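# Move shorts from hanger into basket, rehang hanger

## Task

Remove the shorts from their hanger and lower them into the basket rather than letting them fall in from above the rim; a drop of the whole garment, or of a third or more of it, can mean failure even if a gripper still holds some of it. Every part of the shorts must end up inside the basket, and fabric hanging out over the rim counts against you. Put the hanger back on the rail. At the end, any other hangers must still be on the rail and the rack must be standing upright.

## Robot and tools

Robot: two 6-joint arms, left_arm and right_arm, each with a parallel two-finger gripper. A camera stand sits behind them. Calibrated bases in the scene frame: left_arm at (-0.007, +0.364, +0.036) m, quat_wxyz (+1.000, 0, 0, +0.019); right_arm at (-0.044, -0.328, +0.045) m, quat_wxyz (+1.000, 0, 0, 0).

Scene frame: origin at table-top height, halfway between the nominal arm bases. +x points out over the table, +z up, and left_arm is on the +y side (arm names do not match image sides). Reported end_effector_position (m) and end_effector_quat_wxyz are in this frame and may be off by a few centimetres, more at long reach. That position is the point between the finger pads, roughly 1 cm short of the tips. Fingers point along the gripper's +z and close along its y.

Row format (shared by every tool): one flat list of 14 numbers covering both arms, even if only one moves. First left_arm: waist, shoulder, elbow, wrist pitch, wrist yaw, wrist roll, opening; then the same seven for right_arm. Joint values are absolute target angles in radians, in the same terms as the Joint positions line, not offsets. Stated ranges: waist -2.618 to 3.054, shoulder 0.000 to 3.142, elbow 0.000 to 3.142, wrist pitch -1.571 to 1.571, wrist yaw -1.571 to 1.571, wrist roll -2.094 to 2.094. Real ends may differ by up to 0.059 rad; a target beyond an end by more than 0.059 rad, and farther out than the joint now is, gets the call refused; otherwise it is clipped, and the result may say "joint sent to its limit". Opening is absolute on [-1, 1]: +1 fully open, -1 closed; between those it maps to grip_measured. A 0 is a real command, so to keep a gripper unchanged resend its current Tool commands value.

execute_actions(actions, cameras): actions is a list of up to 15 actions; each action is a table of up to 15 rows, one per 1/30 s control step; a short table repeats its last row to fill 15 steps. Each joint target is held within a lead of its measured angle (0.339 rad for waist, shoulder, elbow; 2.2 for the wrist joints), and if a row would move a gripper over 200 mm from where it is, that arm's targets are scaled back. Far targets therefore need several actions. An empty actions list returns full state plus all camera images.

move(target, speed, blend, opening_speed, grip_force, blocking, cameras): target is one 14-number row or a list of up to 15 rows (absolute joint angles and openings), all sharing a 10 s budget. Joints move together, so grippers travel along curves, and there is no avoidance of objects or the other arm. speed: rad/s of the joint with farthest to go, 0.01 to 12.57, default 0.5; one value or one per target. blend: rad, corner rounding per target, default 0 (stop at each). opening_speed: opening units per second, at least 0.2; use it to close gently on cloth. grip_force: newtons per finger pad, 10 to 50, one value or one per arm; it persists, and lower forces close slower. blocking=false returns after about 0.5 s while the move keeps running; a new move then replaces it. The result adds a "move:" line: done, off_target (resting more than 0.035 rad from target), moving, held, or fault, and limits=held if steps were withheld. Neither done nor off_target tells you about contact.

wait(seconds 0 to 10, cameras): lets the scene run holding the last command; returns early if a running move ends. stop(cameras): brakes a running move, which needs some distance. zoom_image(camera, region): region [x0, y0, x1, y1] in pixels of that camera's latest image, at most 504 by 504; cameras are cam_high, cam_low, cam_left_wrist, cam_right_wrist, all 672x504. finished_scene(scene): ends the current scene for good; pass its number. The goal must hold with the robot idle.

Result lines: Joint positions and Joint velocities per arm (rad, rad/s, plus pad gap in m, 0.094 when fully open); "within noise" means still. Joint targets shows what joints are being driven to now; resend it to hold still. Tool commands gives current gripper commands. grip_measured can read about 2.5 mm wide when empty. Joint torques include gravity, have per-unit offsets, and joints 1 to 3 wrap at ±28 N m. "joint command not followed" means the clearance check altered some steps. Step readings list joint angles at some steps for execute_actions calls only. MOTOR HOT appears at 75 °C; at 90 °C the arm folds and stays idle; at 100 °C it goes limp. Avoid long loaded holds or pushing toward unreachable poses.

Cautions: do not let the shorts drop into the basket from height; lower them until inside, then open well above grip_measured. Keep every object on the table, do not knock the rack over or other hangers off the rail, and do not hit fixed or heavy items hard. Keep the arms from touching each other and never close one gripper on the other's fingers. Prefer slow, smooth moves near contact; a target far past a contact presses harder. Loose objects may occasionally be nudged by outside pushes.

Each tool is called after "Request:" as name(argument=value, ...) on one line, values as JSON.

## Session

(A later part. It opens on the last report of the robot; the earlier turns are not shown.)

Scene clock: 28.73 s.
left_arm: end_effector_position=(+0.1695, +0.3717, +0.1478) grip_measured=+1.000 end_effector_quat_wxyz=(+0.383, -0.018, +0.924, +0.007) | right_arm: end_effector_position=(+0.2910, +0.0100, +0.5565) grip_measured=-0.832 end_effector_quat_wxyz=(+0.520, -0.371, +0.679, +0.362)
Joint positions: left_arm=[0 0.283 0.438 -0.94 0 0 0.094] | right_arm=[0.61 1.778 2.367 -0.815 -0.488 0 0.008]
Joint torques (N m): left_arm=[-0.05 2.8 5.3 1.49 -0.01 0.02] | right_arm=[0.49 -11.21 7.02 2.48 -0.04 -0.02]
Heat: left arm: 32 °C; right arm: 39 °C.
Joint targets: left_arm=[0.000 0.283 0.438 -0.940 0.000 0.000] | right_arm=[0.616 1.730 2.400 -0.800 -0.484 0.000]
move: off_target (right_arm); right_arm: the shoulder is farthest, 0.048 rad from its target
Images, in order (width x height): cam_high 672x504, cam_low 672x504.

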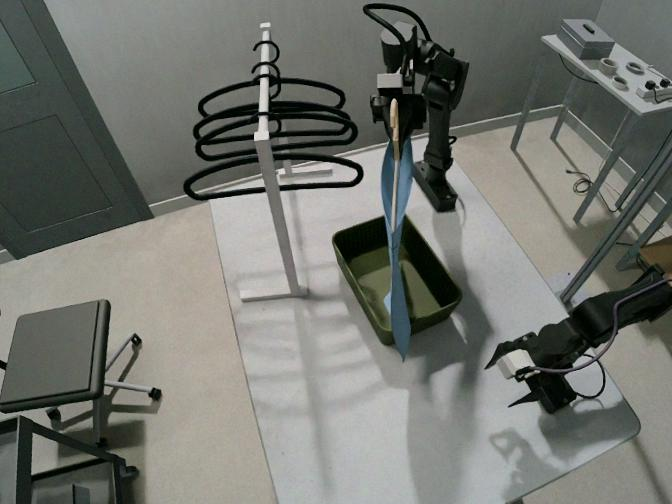

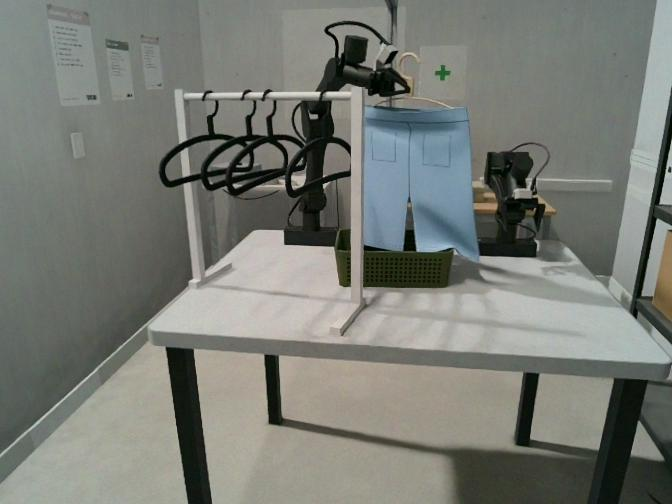

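Request:
move(target=[0,0.283,0.438,-0.94,0,0,1,0.52,1.63,2.37,-0.85,-0.58,0,-1], speed=0.25, cameras=["cam_high","cam_low"])

Request:
zoom_image(camera="cam_high", region=[300, 20, 550, 370])

Request:
zoom_image(camera="cam_low", region=[250, 40, 550, 320])

Scene clock: 30.37 s.
left_arm: end_effector_position=(+0.1695, +0.3717, +0.1478) grip_measured=+1.000 end_effector_quat_wxyz=(+0.383, -0.018, +0.924, +0.007) | right_arm: end_effector_position=(+0.2579, -0.0408, +0.5992) grip_measured=-0.832 end_effector_quat_wxyz=(+0.549, -0.365, +0.657, +0.367)
Joint positions: left_arm=[0 0.283 0.438 -0.94 0 0 0.094] | right_arm=[0.524 1.648 2.367 -0.872 -0.567 0 0.008]
Joint torques (N m): left_arm=[-0.05 2.77 5.31 1.49 -0.02 0.02] | right_arm=[-0.42 -6.79 4.18 2.46 -0.19 -0.02]
Heat: left arm: 32 °C; right arm: 39 °C.
Joint targets: left_arm=[0.000 0.283 0.438 -0.940 0.000 0.000] | right_arm=[0.520 1.630 2.370 -0.850 -0.580 0.000]
move: done
Images, in order (width x height): cam_high 672x504, cam_low 672x504.

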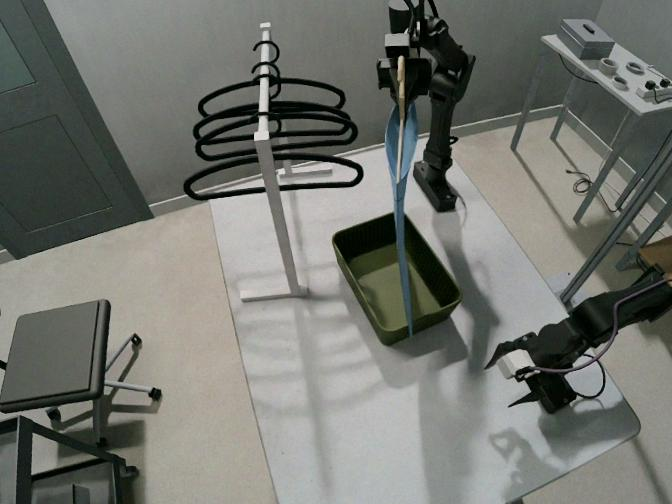

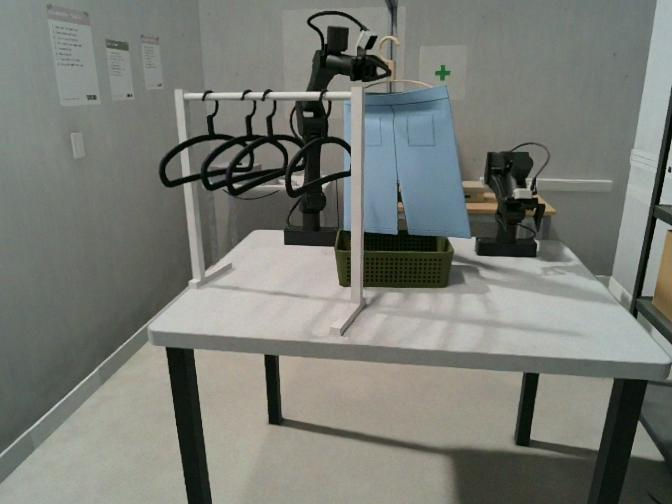

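Scaled by 1.440.

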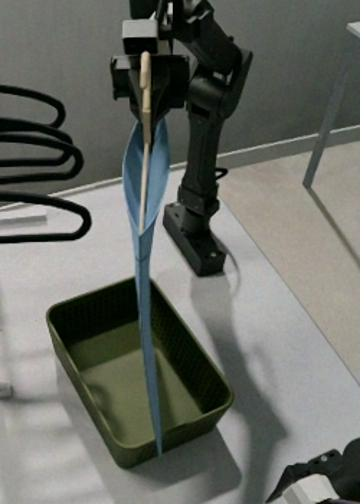

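Scaled by 1.680.

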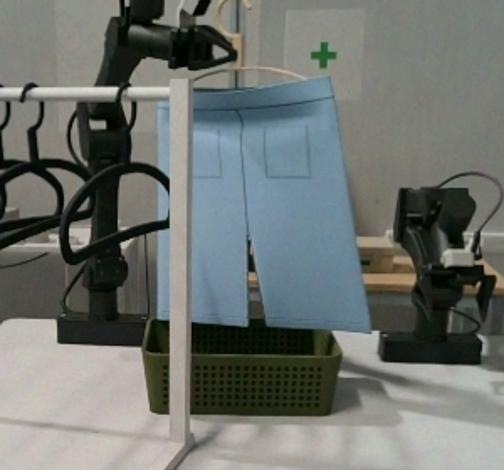

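Request:
move(target=[[0,0.283,0.438,-0.94,0,0,1,0.51,1.64,2.35,-0.97,-0.59,0,-1],[0,0.283,0.438,-0.94,0,0,1,0.51,1.28,1.34,-0.33,-0.59,0,-1]], speed=0.35, blend=[0.03,0], cameras=["cam_high","cam_low"])

Request:
zoom_image(camera="cam_high", region=[300, 20, 550, 370])

Request:
zoom_image(camera="cam_low", region=[250, 40, 550, 320])

Scene clock: 34.73 s.
left_arm: end_effector_position=(+0.1695, +0.3717, +0.1478) grip_measured=+1.000 end_effector_quat_wxyz=(+0.383, -0.018, +0.924, +0.007) | right_arm: end_effector_position=(+0.2594, -0.0419, +0.4130) grip_measured=-0.832 end_effector_quat_wxyz=(+0.476, -0.358, +0.716, +0.365)
Joint positions: left_arm=[0 0.283 0.438 -0.94 0 0 0.094] | right_arm=[0.517 1.316 1.35 -0.374 -0.575 0 0.008]
Joint torques (N m): left_arm=[-0.05 2.78 5.31 1.49 -0.02 0.02] | right_arm=[-0.46 -7.43 5.22 2.72 -0.22 0.01]
Heat: left arm: 32 °C; right arm: 39 °C.
Joint targets: left_arm=[0.000 0.283 0.438 -0.940 0.000 0.000] | right_arm=[0.510 1.280 1.340 -0.330 -0.590 0.000]
move: off_target (right_arm); right_arm: the wrist pitch is farthest, 0.044 rad from its target
Images, in order (width x height): cam_high 672x504, cam_low 672x504.

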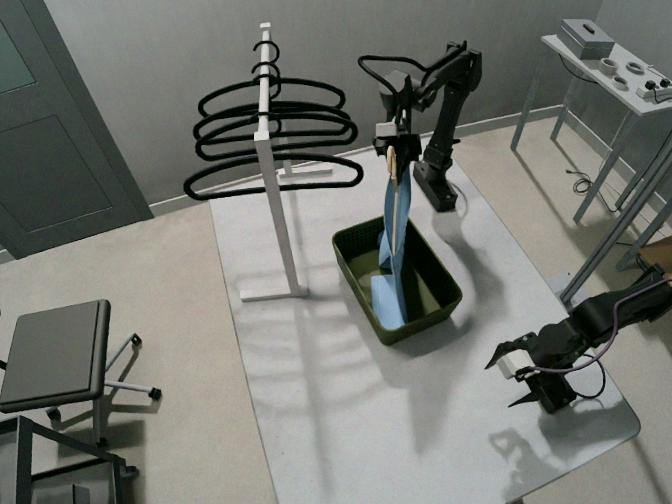

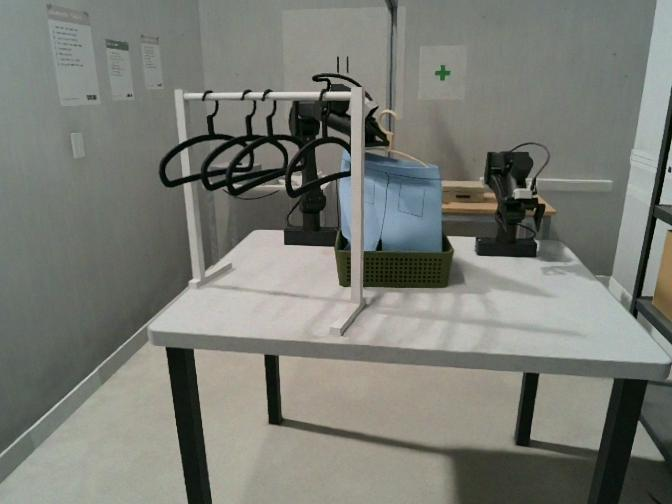

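Scaled by 1.440.

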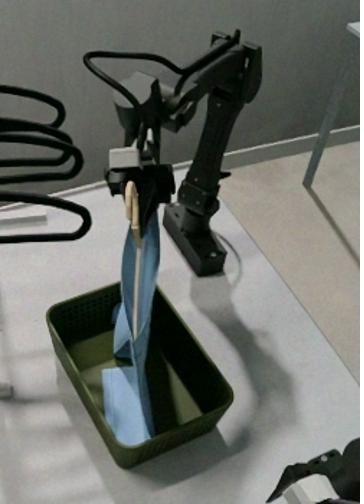

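Scaled by 1.680.

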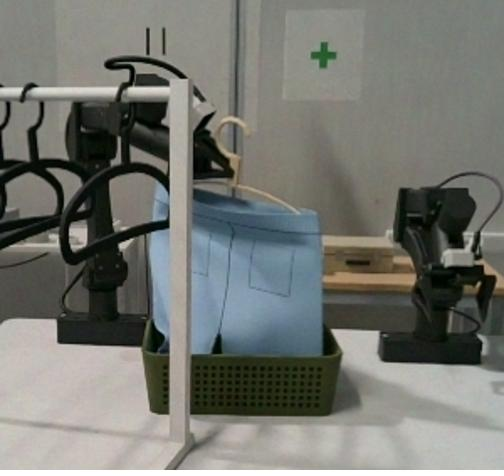

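Request:
move(target=[[0.1,1.56,0.65,0.91,0.3,0,1,0.479,1.49,1.09,0.29,-0.971,0,-1],[0.1,1.72,0.60,1.13,1.53,0,1,0.479,1.49,1.09,0.29,-0.971,0,-1]], speed=0.6, blend=[0.1,0], cameras=["all"])

Request:
zoom_image(camera="cam_high", region=[320, 120, 520, 370])

Request:
zoom_image(camera="cam_low", region=[320, 110, 540, 310])

Scene clock: 41.20 s.
left_arm: end_effector_position=(+0.3158, +0.2265, +0.2320) grip_measured=+1.000 end_effector_quat_wxyz=(+0.554, +0.462, +0.534, -0.440) | right_arm: end_effector_position=(+0.2566, -0.0021, +0.3703) grip_measured=-0.832 end_effector_quat_wxyz=(+0.487, -0.455, +0.574, +0.476)
Joint positions: left_arm=[0.095 1.696 0.618 1.12 1.518 0 0.094] | right_arm=[0.485 1.476 1.101 0.248 -0.956 0 0.008]
Joint torques (N m): left_arm=[0.39 -5.08 2.48 1.38 0.09 0.02] | right_arm=[-0.38 -4.97 5.22 2.59 -0.24 0.02]
Heat: left arm: 33 °C; right arm: 38 °C.
Joint targets: left_arm=[0.100 1.720 0.600 1.130 1.530 0.000] | right_arm=[0.479 1.490 1.090 0.290 -0.971 0.000]
move: off_target (right_arm); right_arm: the wrist pitch is farthest, 0.042 rad from its target

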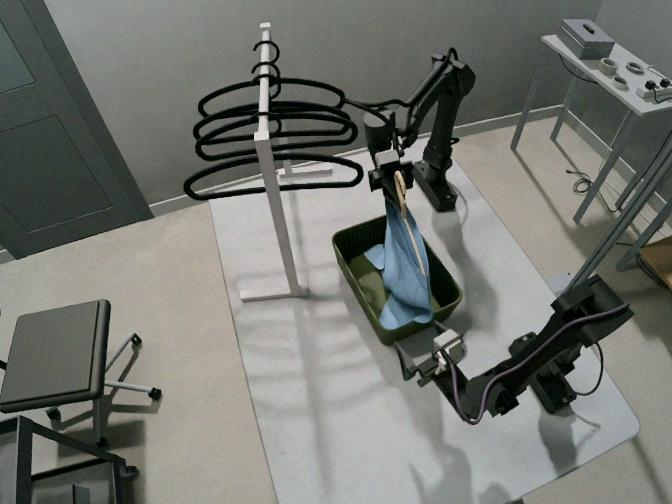

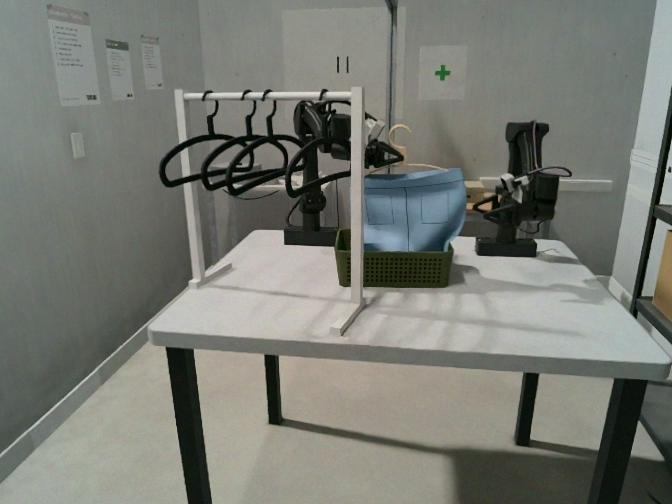

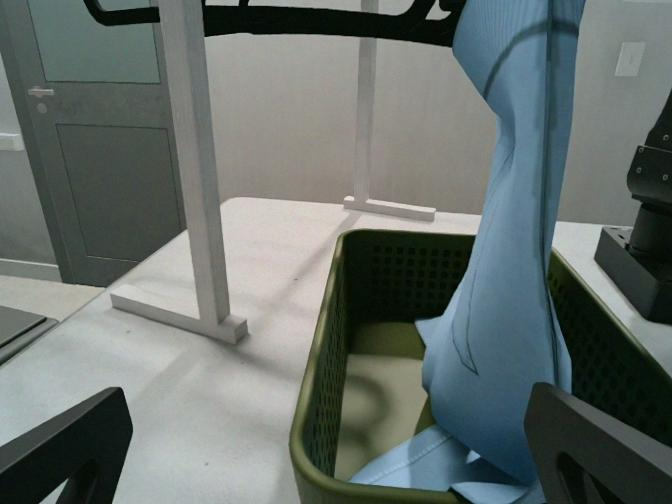

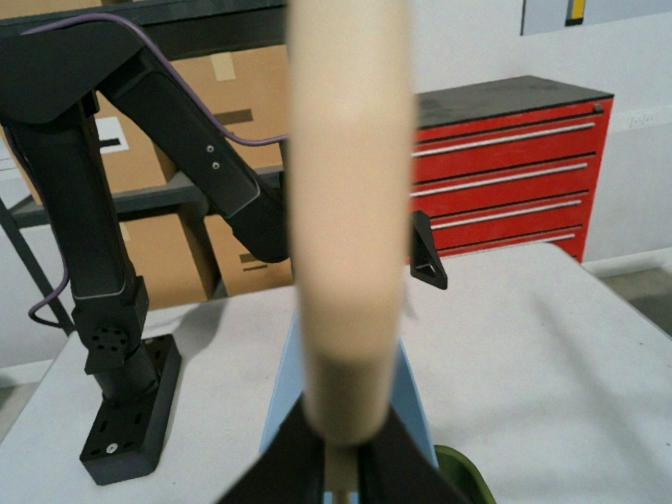

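Scaled by 2.016.

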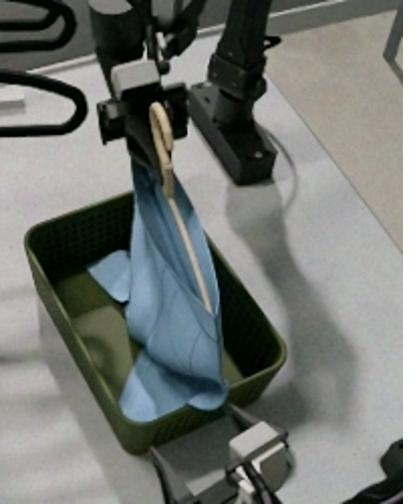

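Scaled by 2.291.

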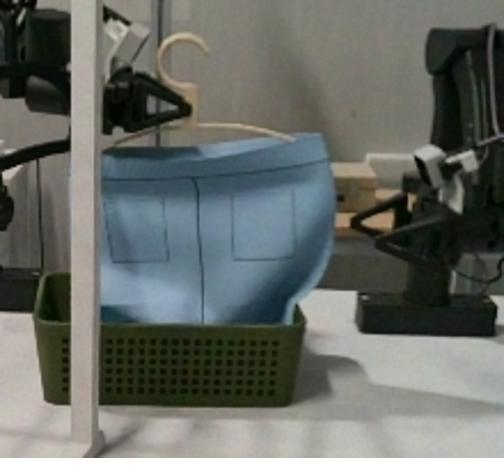

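Request:
move(target=[[0.142,1.56,0.47,1.10,1.565,0,1,0.479,1.49,1.09,0.29,-0.971,0,-1],[-0.077,1.585,0.49,1.11,1.415,0,1,0.479,1.49,1.09,0.29,-0.971,0,-1]], speed=0.3, cameras=["cam_high","cam_low","cam_left_wrist"])

Request:
zoom_image(camera="cam_high", region=[320, 120, 520, 370])

Request:
zoom_image(camera="cam_low", region=[320, 110, 540, 310])

Scene clock: 43.93 s.
left_arm: end_effector_position=(+0.2718, +0.1767, +0.2294) grip_measured=+1.000 end_effector_quat_wxyz=(+0.533, +0.477, +0.521, -0.467) | right_arm: end_effector_position=(+0.2565, -0.0021, +0.3704) grip_measured=-0.832 end_effector_quat_wxyz=(+0.487, -0.455, +0.574, +0.476)
Joint positions: left_arm=[-0.073 1.585 0.486 1.121 1.427 0 0.094] | right_arm=[0.485 1.476 1.101 0.248 -0.956 0 0.008]
Joint torques (N m): left_arm=[-0.42 -5.86 4.08 1.21 -0.1 0.02] | right_arm=[-0.69 -4.92 5.18 2.56 -0.25 -0.03]
Heat: left arm: 33 °C; right arm: 39 °C.
Joint targets: left_arm=[-0.077 1.585 0.490 1.110 1.415 0.000] | right_arm=[0.479 1.490 1.090 0.290 -0.971 0.000]
move: off_target (right_arm); right_arm: the wrist pitch is farthest, 0.042 rad from its target
Images, in order (width x height): cam_high 672x504, cam_low 672x504, cam_left_wrist 672x504.

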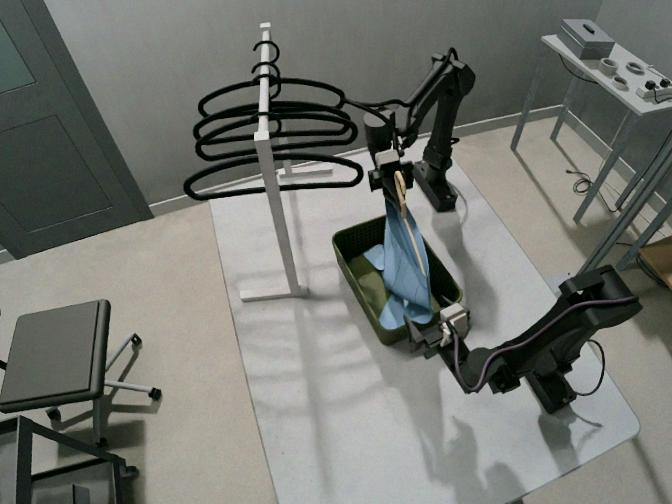

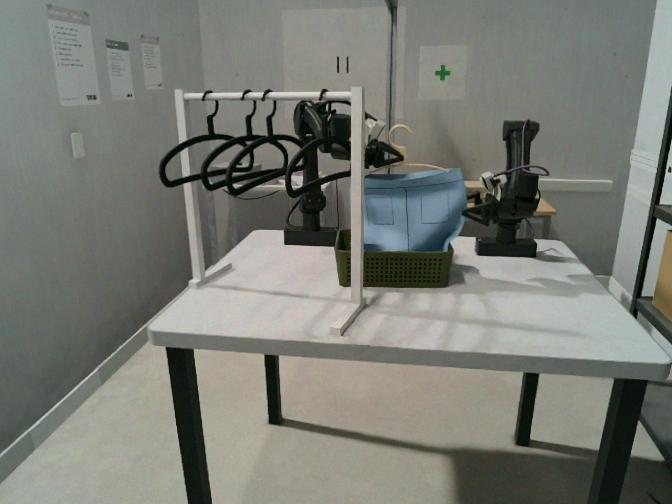

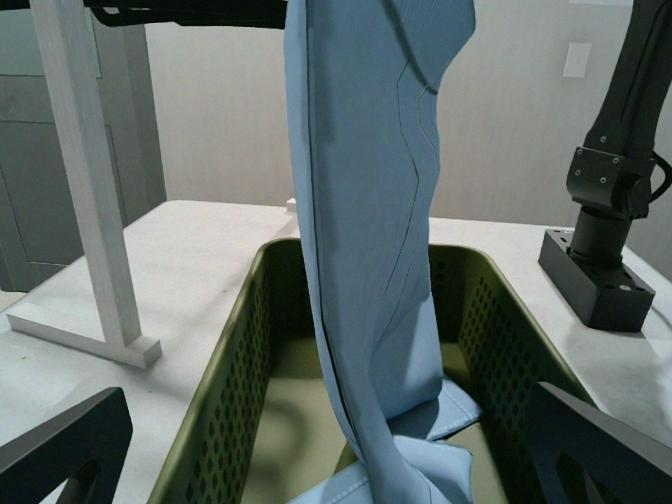

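Scaled by 2.016.

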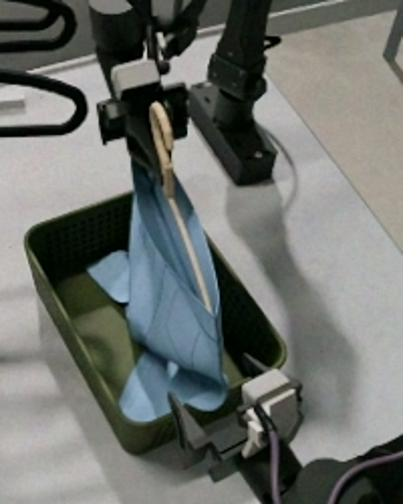

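Scaled by 2.291.

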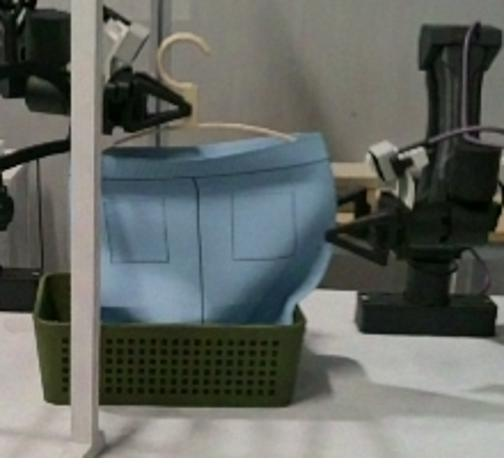

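Request:
move(target=[[-0.165,1.60,0.51,1.10,1.32,0,1,0.479,1.49,1.09,0.29,-0.971,0,-1],[-0.165,1.60,0.51,1.10,1.32,0,-1,0.479,1.49,1.09,0.29,-0.971,0,-1]], speed=0.25, opening_speed=0.8, cameras=["cam_high","cam_low","cam_left_wrist"])

Request:
zoom_image(camera="cam_low", region=[320, 110, 540, 310])

Scene clock: 47.87 s.
left_arm: end_effector_position=(+0.2716, +0.1544, +0.2298) grip_measured=-0.957 end_effector_quat_wxyz=(+0.535, +0.474, +0.522, -0.465) | right_arm: end_effector_position=(+0.2565, -0.0021, +0.3706) grip_measured=-0.832 end_effector_quat_wxyz=(+0.487, -0.455, +0.573, +0.476)
Joint positions: left_arm=[-0.16 1.585 0.486 1.121 1.331 0 0.002] | right_arm=[0.485 1.476 1.101 0.249 -0.956 0 0.008]
Joint torques (N m): left_arm=[-0.46 -4.72 5.83 1.17 -0.11 0.02] | right_arm=[-0.46 -5.2 5.19 2.54 -0.22 -0.01]
Heat: left arm: 33 °C; right arm: 39 °C.
Joint targets: left_arm=[-0.165 1.600 0.510 1.100 1.320 0.000] | right_arm=[0.479 1.490 1.090 0.290 -0.971 0.000]
move: off_target (right_arm); right_arm: the wrist pitch is farthest, 0.041 rad from its target
Images, in order (width x height): cam_high 672x504, cam_low 672x504, cam_left_wrist 672x504.

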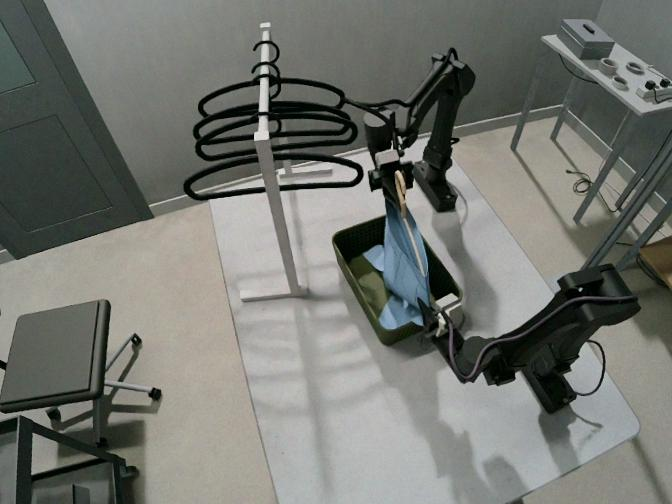

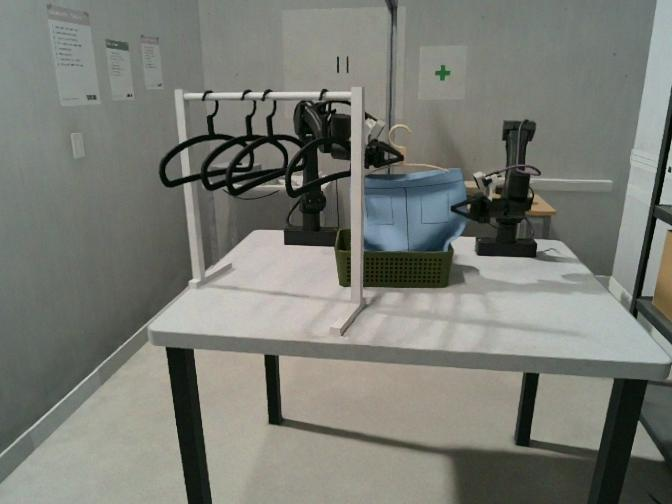

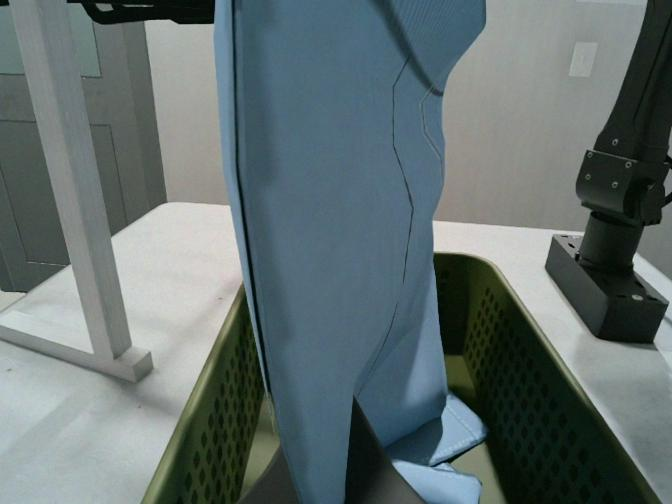

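Scaled by 2.291.

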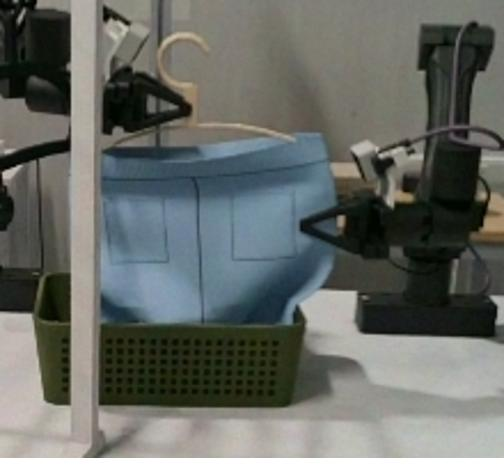

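Request:
move(target=[0.045,1.60,0.37,1.24,1.48,0,-1,0.46,1.46,1.13,0.42,-0.971,0,-1], speed=0.13, cameras=["cam_high","cam_low","cam_left_wrist"])

Request:
zoom_image(camera="cam_low", region=[320, 110, 540, 310])

Request:
zoom_image(camera="cam_high", region=[320, 120, 520, 370])

Scene clock: 50.30 s.
left_arm: end_effector_position=(+0.2602, +0.2030, +0.2134) grip_measured=-0.958 end_effector_quat_wxyz=(+0.545, +0.464, +0.533, -0.452) | right_arm: end_effector_position=(+0.2583, -0.0039, +0.3992) grip_measured=-0.832 end_effector_quat_wxyz=(+0.544, -0.471, +0.517, +0.464)
Joint positions: left_arm=[0.029 1.585 0.384 1.225 1.477 0 0.002] | right_arm=[0.477 1.476 1.101 0.414 -0.969 0 0.008]
Joint torques (N m): left_arm=[1.37 -4.1 2.33 1.41 0.03 0.02] | right_arm=[-1.25 -7.17 8.05 2.09 -0.02 -0.02]
Heat: left arm: 33 °C; right arm: 39 °C.
Joint targets: left_arm=[0.045 1.600 0.370 1.240 1.480 0.000] | right_arm=[0.460 1.460 1.130 0.420 -0.971 0.000]
move: done
Images, in order (width x height): cam_high 672x504, cam_low 672x504, cam_left_wrist 672x504.

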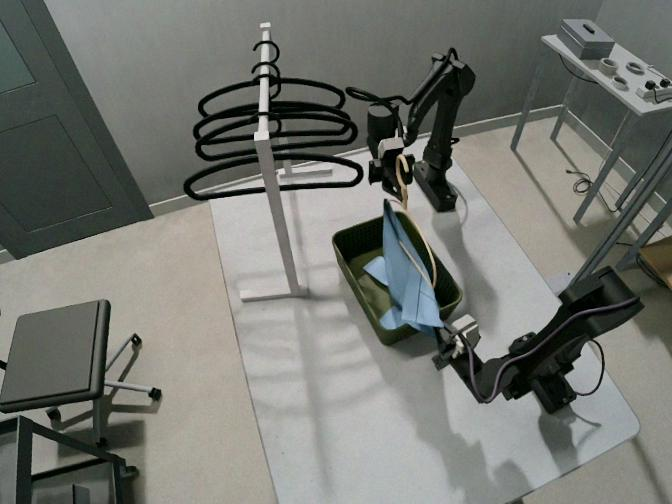

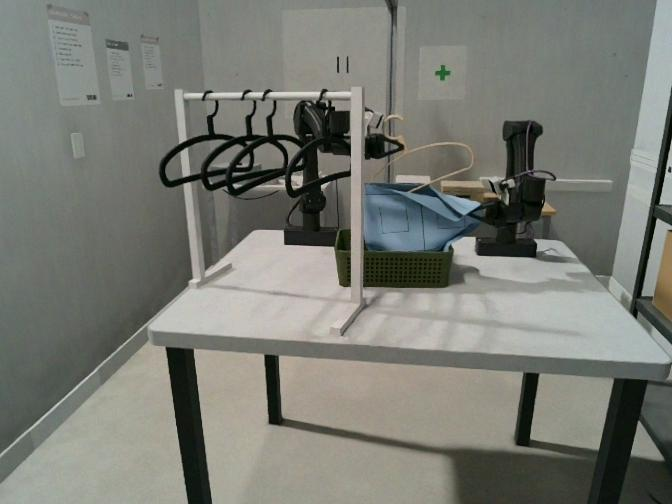

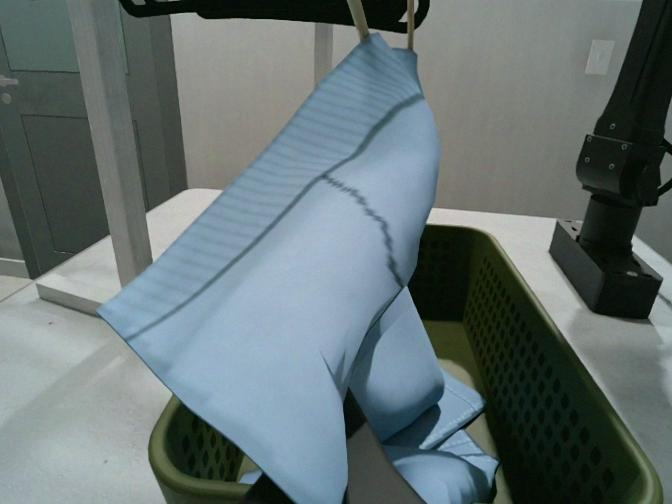

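Scaled by 2.291.

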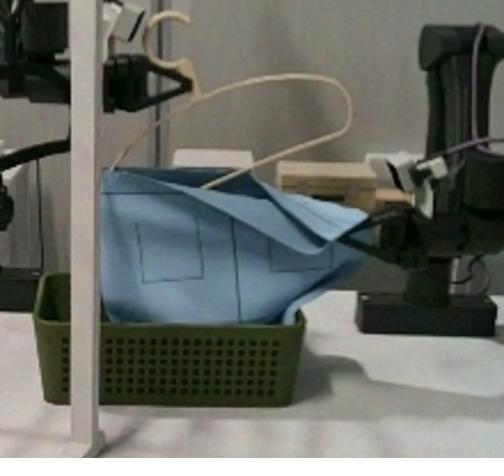

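Scaled by 2.016.

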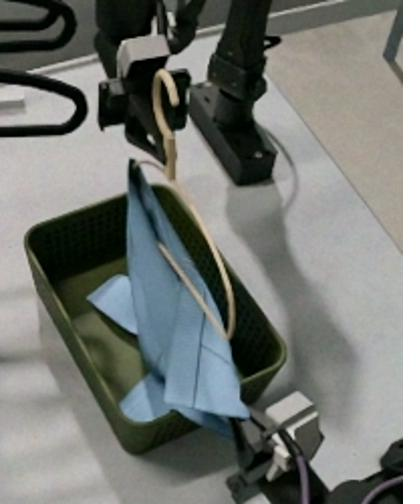

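Request:
move(target=[-0.119,1.87,0.385,1.49,1.37,0,-1,0.53,1.78,0.79,1.17,-0.92,0,-1], speed=0.2, cameras=["cam_high","cam_low"])

Request:
zoom_image(camera="cam_low", region=[320, 110, 540, 310])

Request:
zoom_image(camera="cam_high", region=[320, 120, 520, 370])

Scene clock: 55.10 s.
left_arm: end_effector_position=(+0.2617, +0.1674, +0.1729) grip_measured=-0.958 end_effector_quat_wxyz=(+0.532, +0.474, +0.524, -0.467) | right_arm: end_effector_position=(+0.2593, +0.0148, +0.2937) grip_measured=-0.832 end_effector_quat_wxyz=(+0.595, -0.482, +0.456, +0.453)
Joint positions: left_arm=[-0.113 1.846 0.384 1.478 1.381 0 0.002] | right_arm=[0.523 1.757 0.804 1.156 -0.932 0 0.008]
Joint torques (N m): left_arm=[-0.59 -4.66 2.32 1.46 -0.1 0.02] | right_arm=[0.43 -5.53 3.52 2.06 0.22 0.03]
Heat: left arm: 33 °C; right arm: 39 °C.
Joint targets: left_arm=[-0.119 1.870 0.385 1.490 1.370 0.000] | right_arm=[0.530 1.780 0.790 1.170 -0.920 0.000]
move: done
Images, in order (width x height): cam_high 672x504, cam_low 672x504.

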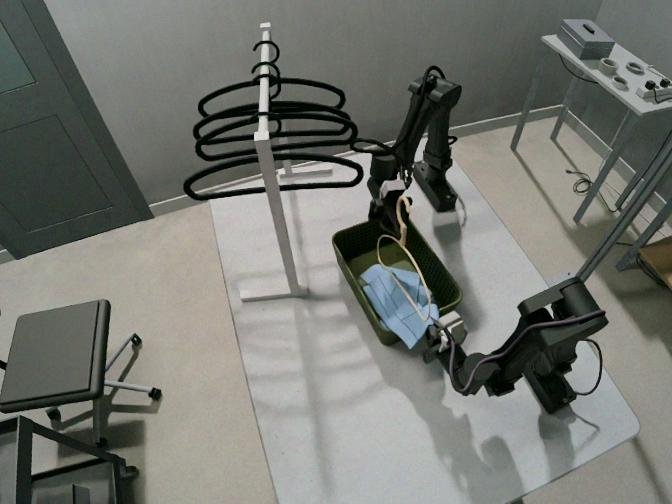

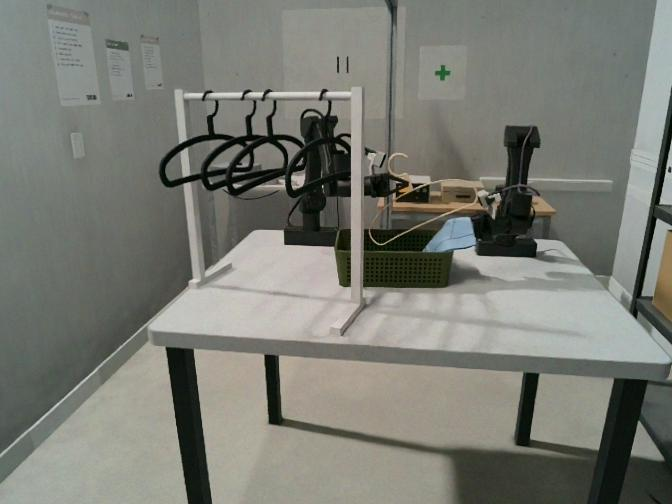

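Scaled by 2.291.

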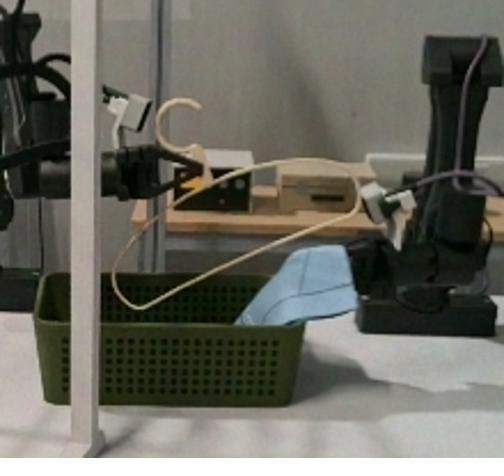

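Scaled by 2.016.

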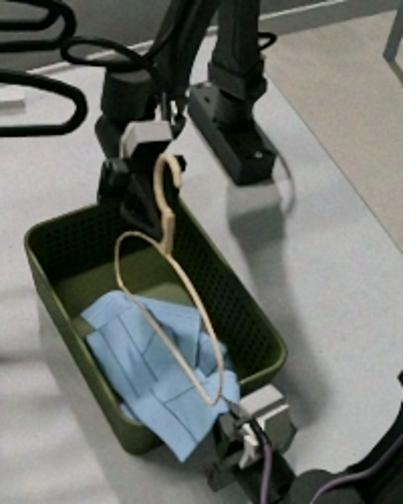

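Request:
move(target=[[-0.113,1.846,0.384,1.478,1.381,0,-1,0.555,1.72,1.12,1.0,-0.95,0,-1],[-0.30,1.88,0.46,1.45,1.22,0,-1,0.80,1.07,1.98,-1.13,0,0,-1],[-0.474,1.94,0.535,1.42,1.065,0,-1,0.75,0.42,0.92,-0.90,0,0,-1]], speed=[0.3,0.6,0.4], blend=[0.05,0.08,0], cameras=["all"])

Request:
zoom_image(camera="cam_high", region=[320, 60, 520, 370])

Scene clock: 63.37 s.
left_arm: end_effector_position=(+0.2603, +0.0683, +0.1774) grip_measured=-0.958 end_effector_quat_wxyz=(+0.529, +0.487, +0.504, -0.479) | right_arm: end_effector_position=(+0.0975, -0.1909, +0.3417) grip_measured=-0.832 end_effector_quat_wxyz=(+0.503, -0.313, +0.779, +0.204)
Joint positions: left_arm=[-0.468 1.914 0.515 1.436 1.075 0 0.002] | right_arm=[0.757 0.44 0.933 -0.916 -0.009 0 0.008]
Joint torques (N m): left_arm=[-0.65 -5.75 4.37 1.34 -0.11 0.02] | right_arm=[-0.53 1.61 3.92 2.48 0.07 -0.03]
Heat: left arm: 33 °C; right arm: 39 °C.
Joint targets: left_arm=[-0.474 1.940 0.535 1.420 1.065 0.000] | right_arm=[0.750 0.420 0.920 -0.900 0.000 0.000]
move: done

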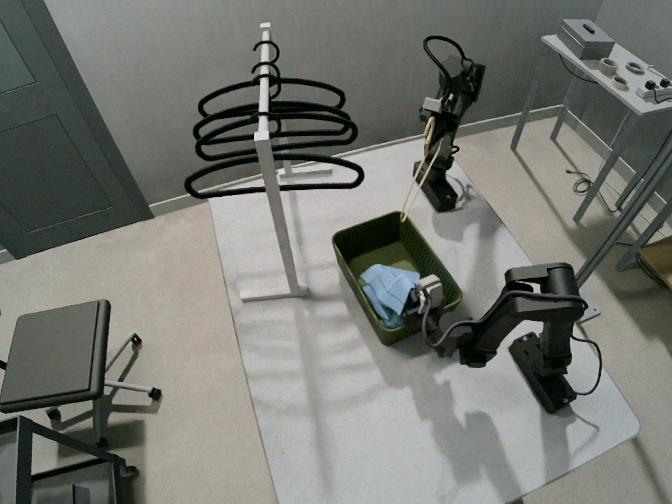

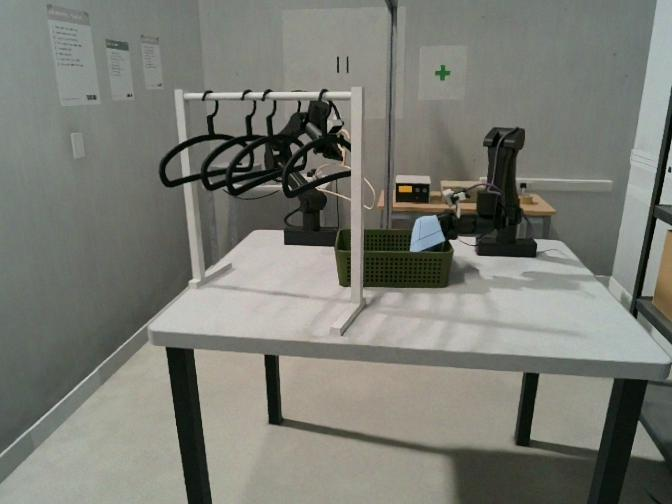

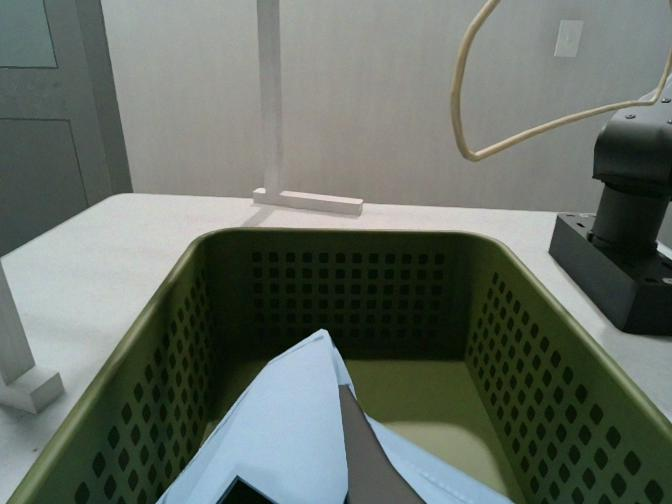

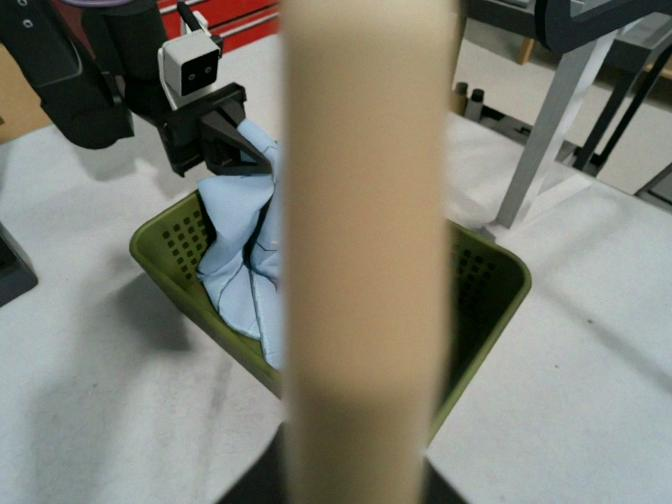

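Scaled by 1.626.

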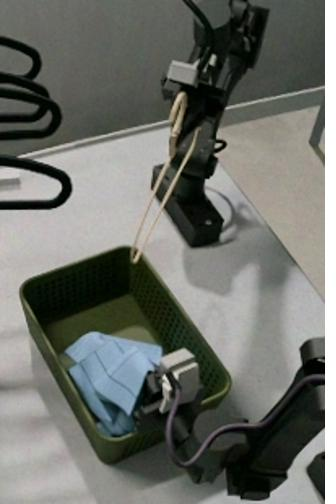

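Request:
move(target=[[-0.474,2.04,0.51,1.52,1.065,0,-1,0.75,0.42,0.92,-0.90,0,0,-1],[-0.474,2.04,0.51,1.52,1.065,0,0.2,0.75,0.42,0.92,-0.90,0,0,-1]], speed=0.3, opening_speed=0.8, cameras=["cam_high","cam_low","cam_left_wrist"])

Request:
zoom_image(camera="cam_high", region=[320, 180, 520, 370])

Scene clock: 66.20 s.
left_arm: end_effector_position=(+0.2614, +0.0680, +0.1578) grip_measured=+0.198 end_effector_quat_wxyz=(+0.526, +0.486, +0.508, -0.479) | right_arm: end_effector_position=(+0.0976, -0.1909, +0.3418) grip_measured=-0.832 end_effector_quat_wxyz=(+0.503, -0.313, +0.779, +0.204)
Joint positions: left_arm=[-0.468 2.008 0.515 1.519 1.073 0.001 0.056] | right_arm=[0.757 0.44 0.933 -0.915 -0.009 0 0.008]
Joint torques (N m): left_arm=[-0.58 -5.63 1.88 1.53 -0.08 0.01] | right_arm=[-0.64 1.85 3.9 2.48 0.14 -0.04]
Heat: left arm: 33 °C; right arm: 39 °C.
Joint targets: left_arm=[-0.474 2.040 0.510 1.520 1.065 0.000] | right_arm=[0.750 0.420 0.920 -0.900 0.000 0.000]
move: done
Images, in order (width x height): cam_high 672x504, cam_low 672x504, cam_left_wrist 672x504.

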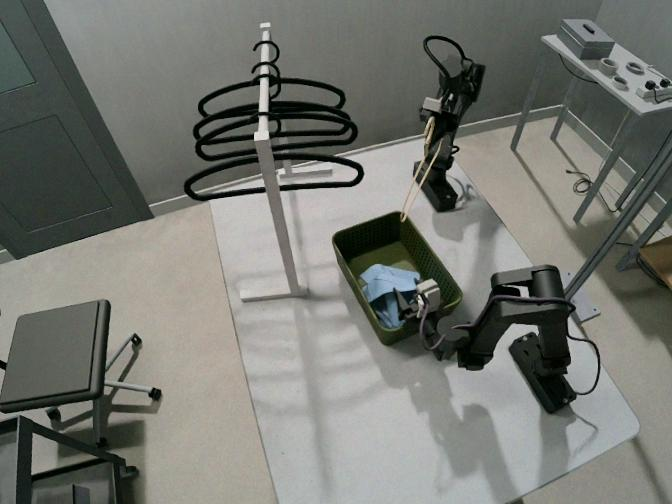

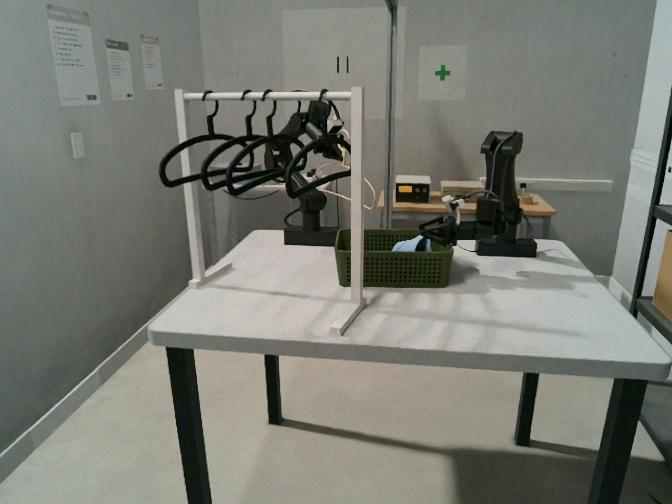

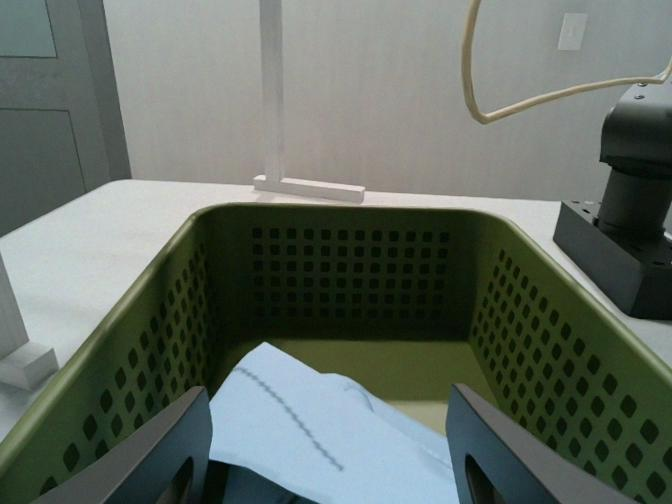

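Scaled by 2.520.

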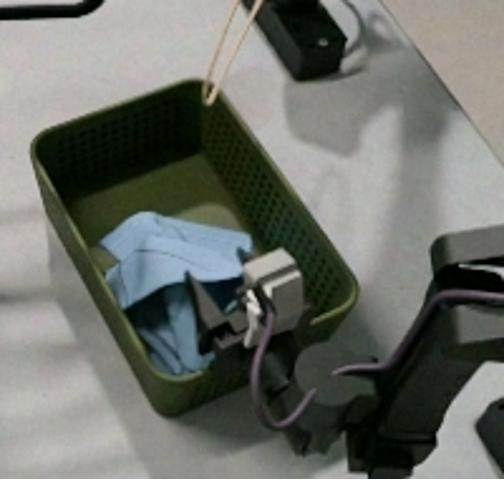

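Request:
move(target=[[-0.42,1.65,0.62,1.03,1.07,0,0.2,0.60,0.42,0.92,-0.90,0,0,-1],[-0.1,1.1,0.62,0.4,0.5,0,0.2,0.15,0.42,0.92,-0.90,0,0,-1],[0,0.6,0.55,-0.4,0,0,0.2,-0.225,0.42,0.92,-0.90,0.01,0,-1]], speed=0.4, blend=[0.05,0.05,0], cameras=["cam_high","cam_low","cam_right_wrist"])

Request:
zoom_image(camera="cam_high", region=[250, 20, 470, 220])

Request:
zoom_image(camera="cam_low", region=[140, 80, 360, 280])

Scene clock: 71.93 s.
left_arm: end_effector_position=(+0.2730, +0.3719, +0.2529) grip_measured=+0.198 end_effector_quat_wxyz=(+0.543, -0.010, +0.839, +0.004) | right_arm: end_effector_position=(+0.1487, -0.3705, +0.3418) grip_measured=-0.831 end_effector_quat_wxyz=(+0.540, +0.092, +0.835, -0.060)
Joint positions: left_arm=[-0.006 0.612 0.57 -0.379 0.012 0.001 0.056] | right_arm=[-0.218 0.44 0.933 -0.915 0.003 0 0.008]
Joint torques (N m): left_arm=[0.44 -0.57 4.37 1.6 -0.1 0.01] | right_arm=[-0.43 1.7 3.85 2.49 0.09 -0.01]
Motor temperatures (°C): left_arm=[26 30 31 34 30 27 28] | right_arm=[30 28 38 40 29 29 31]
Heat: left arm: 34 °C; right arm: 40 °C.
Joint targets: left_arm=[0.000 0.600 0.550 -0.400 0.000 0.000] | right_arm=[-0.225 0.420 0.920 -0.900 0.010 0.000]
move: done
Images, in order (width x height): cam_high 672x504, cam_low 672x504, cam_right_wrist 672x504.

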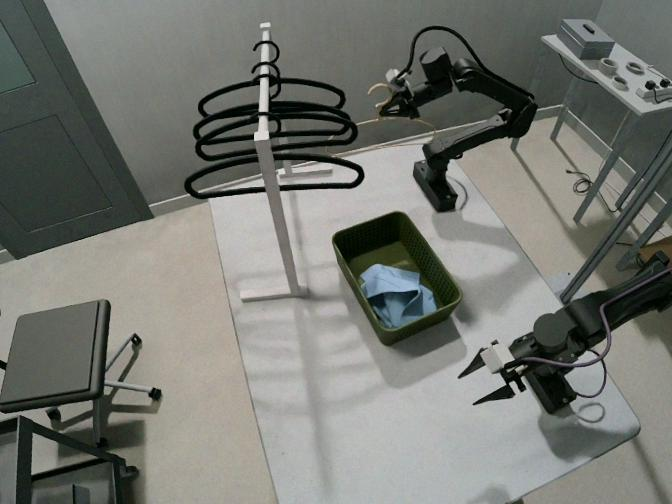

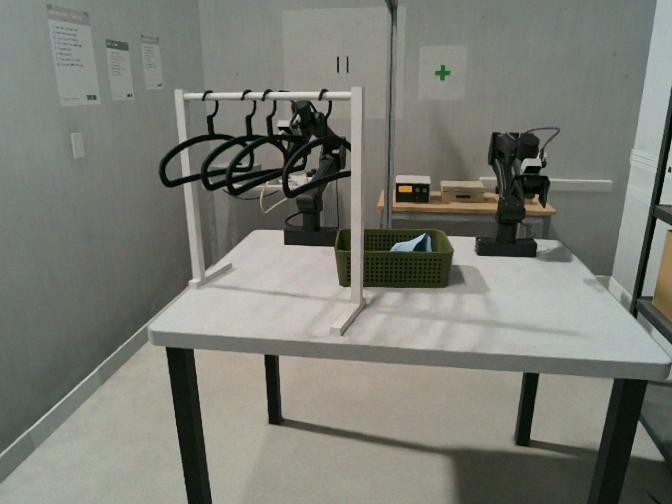

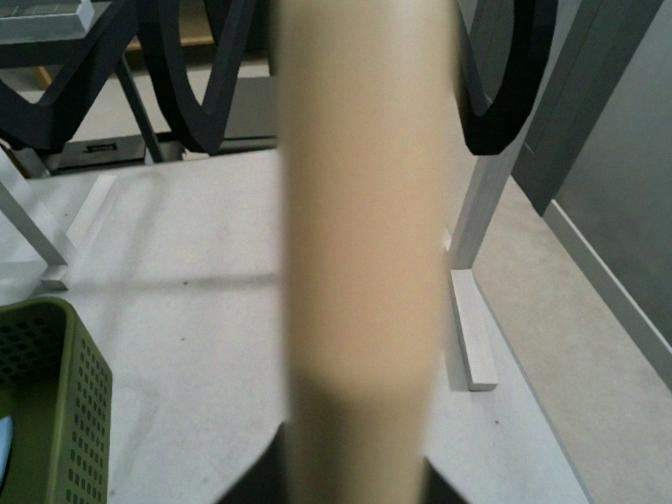

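Scaled by 2.291.

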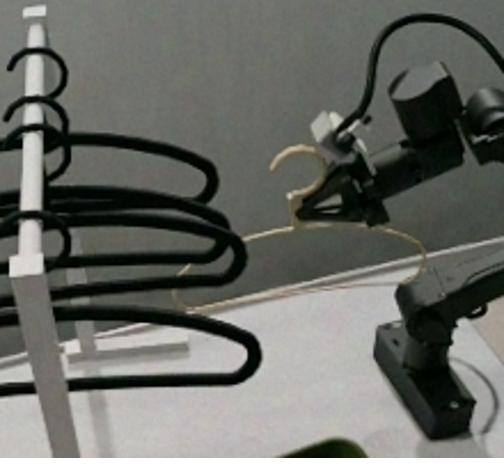

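Scaled by 2.291.

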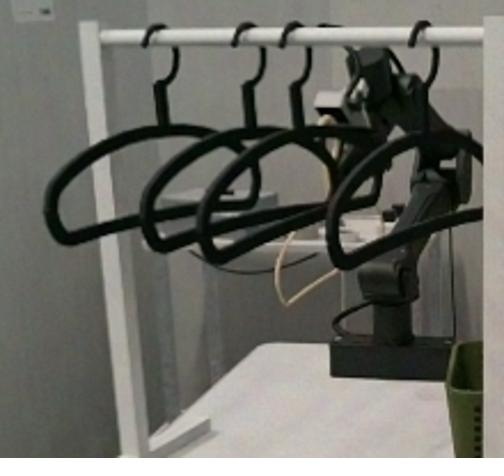

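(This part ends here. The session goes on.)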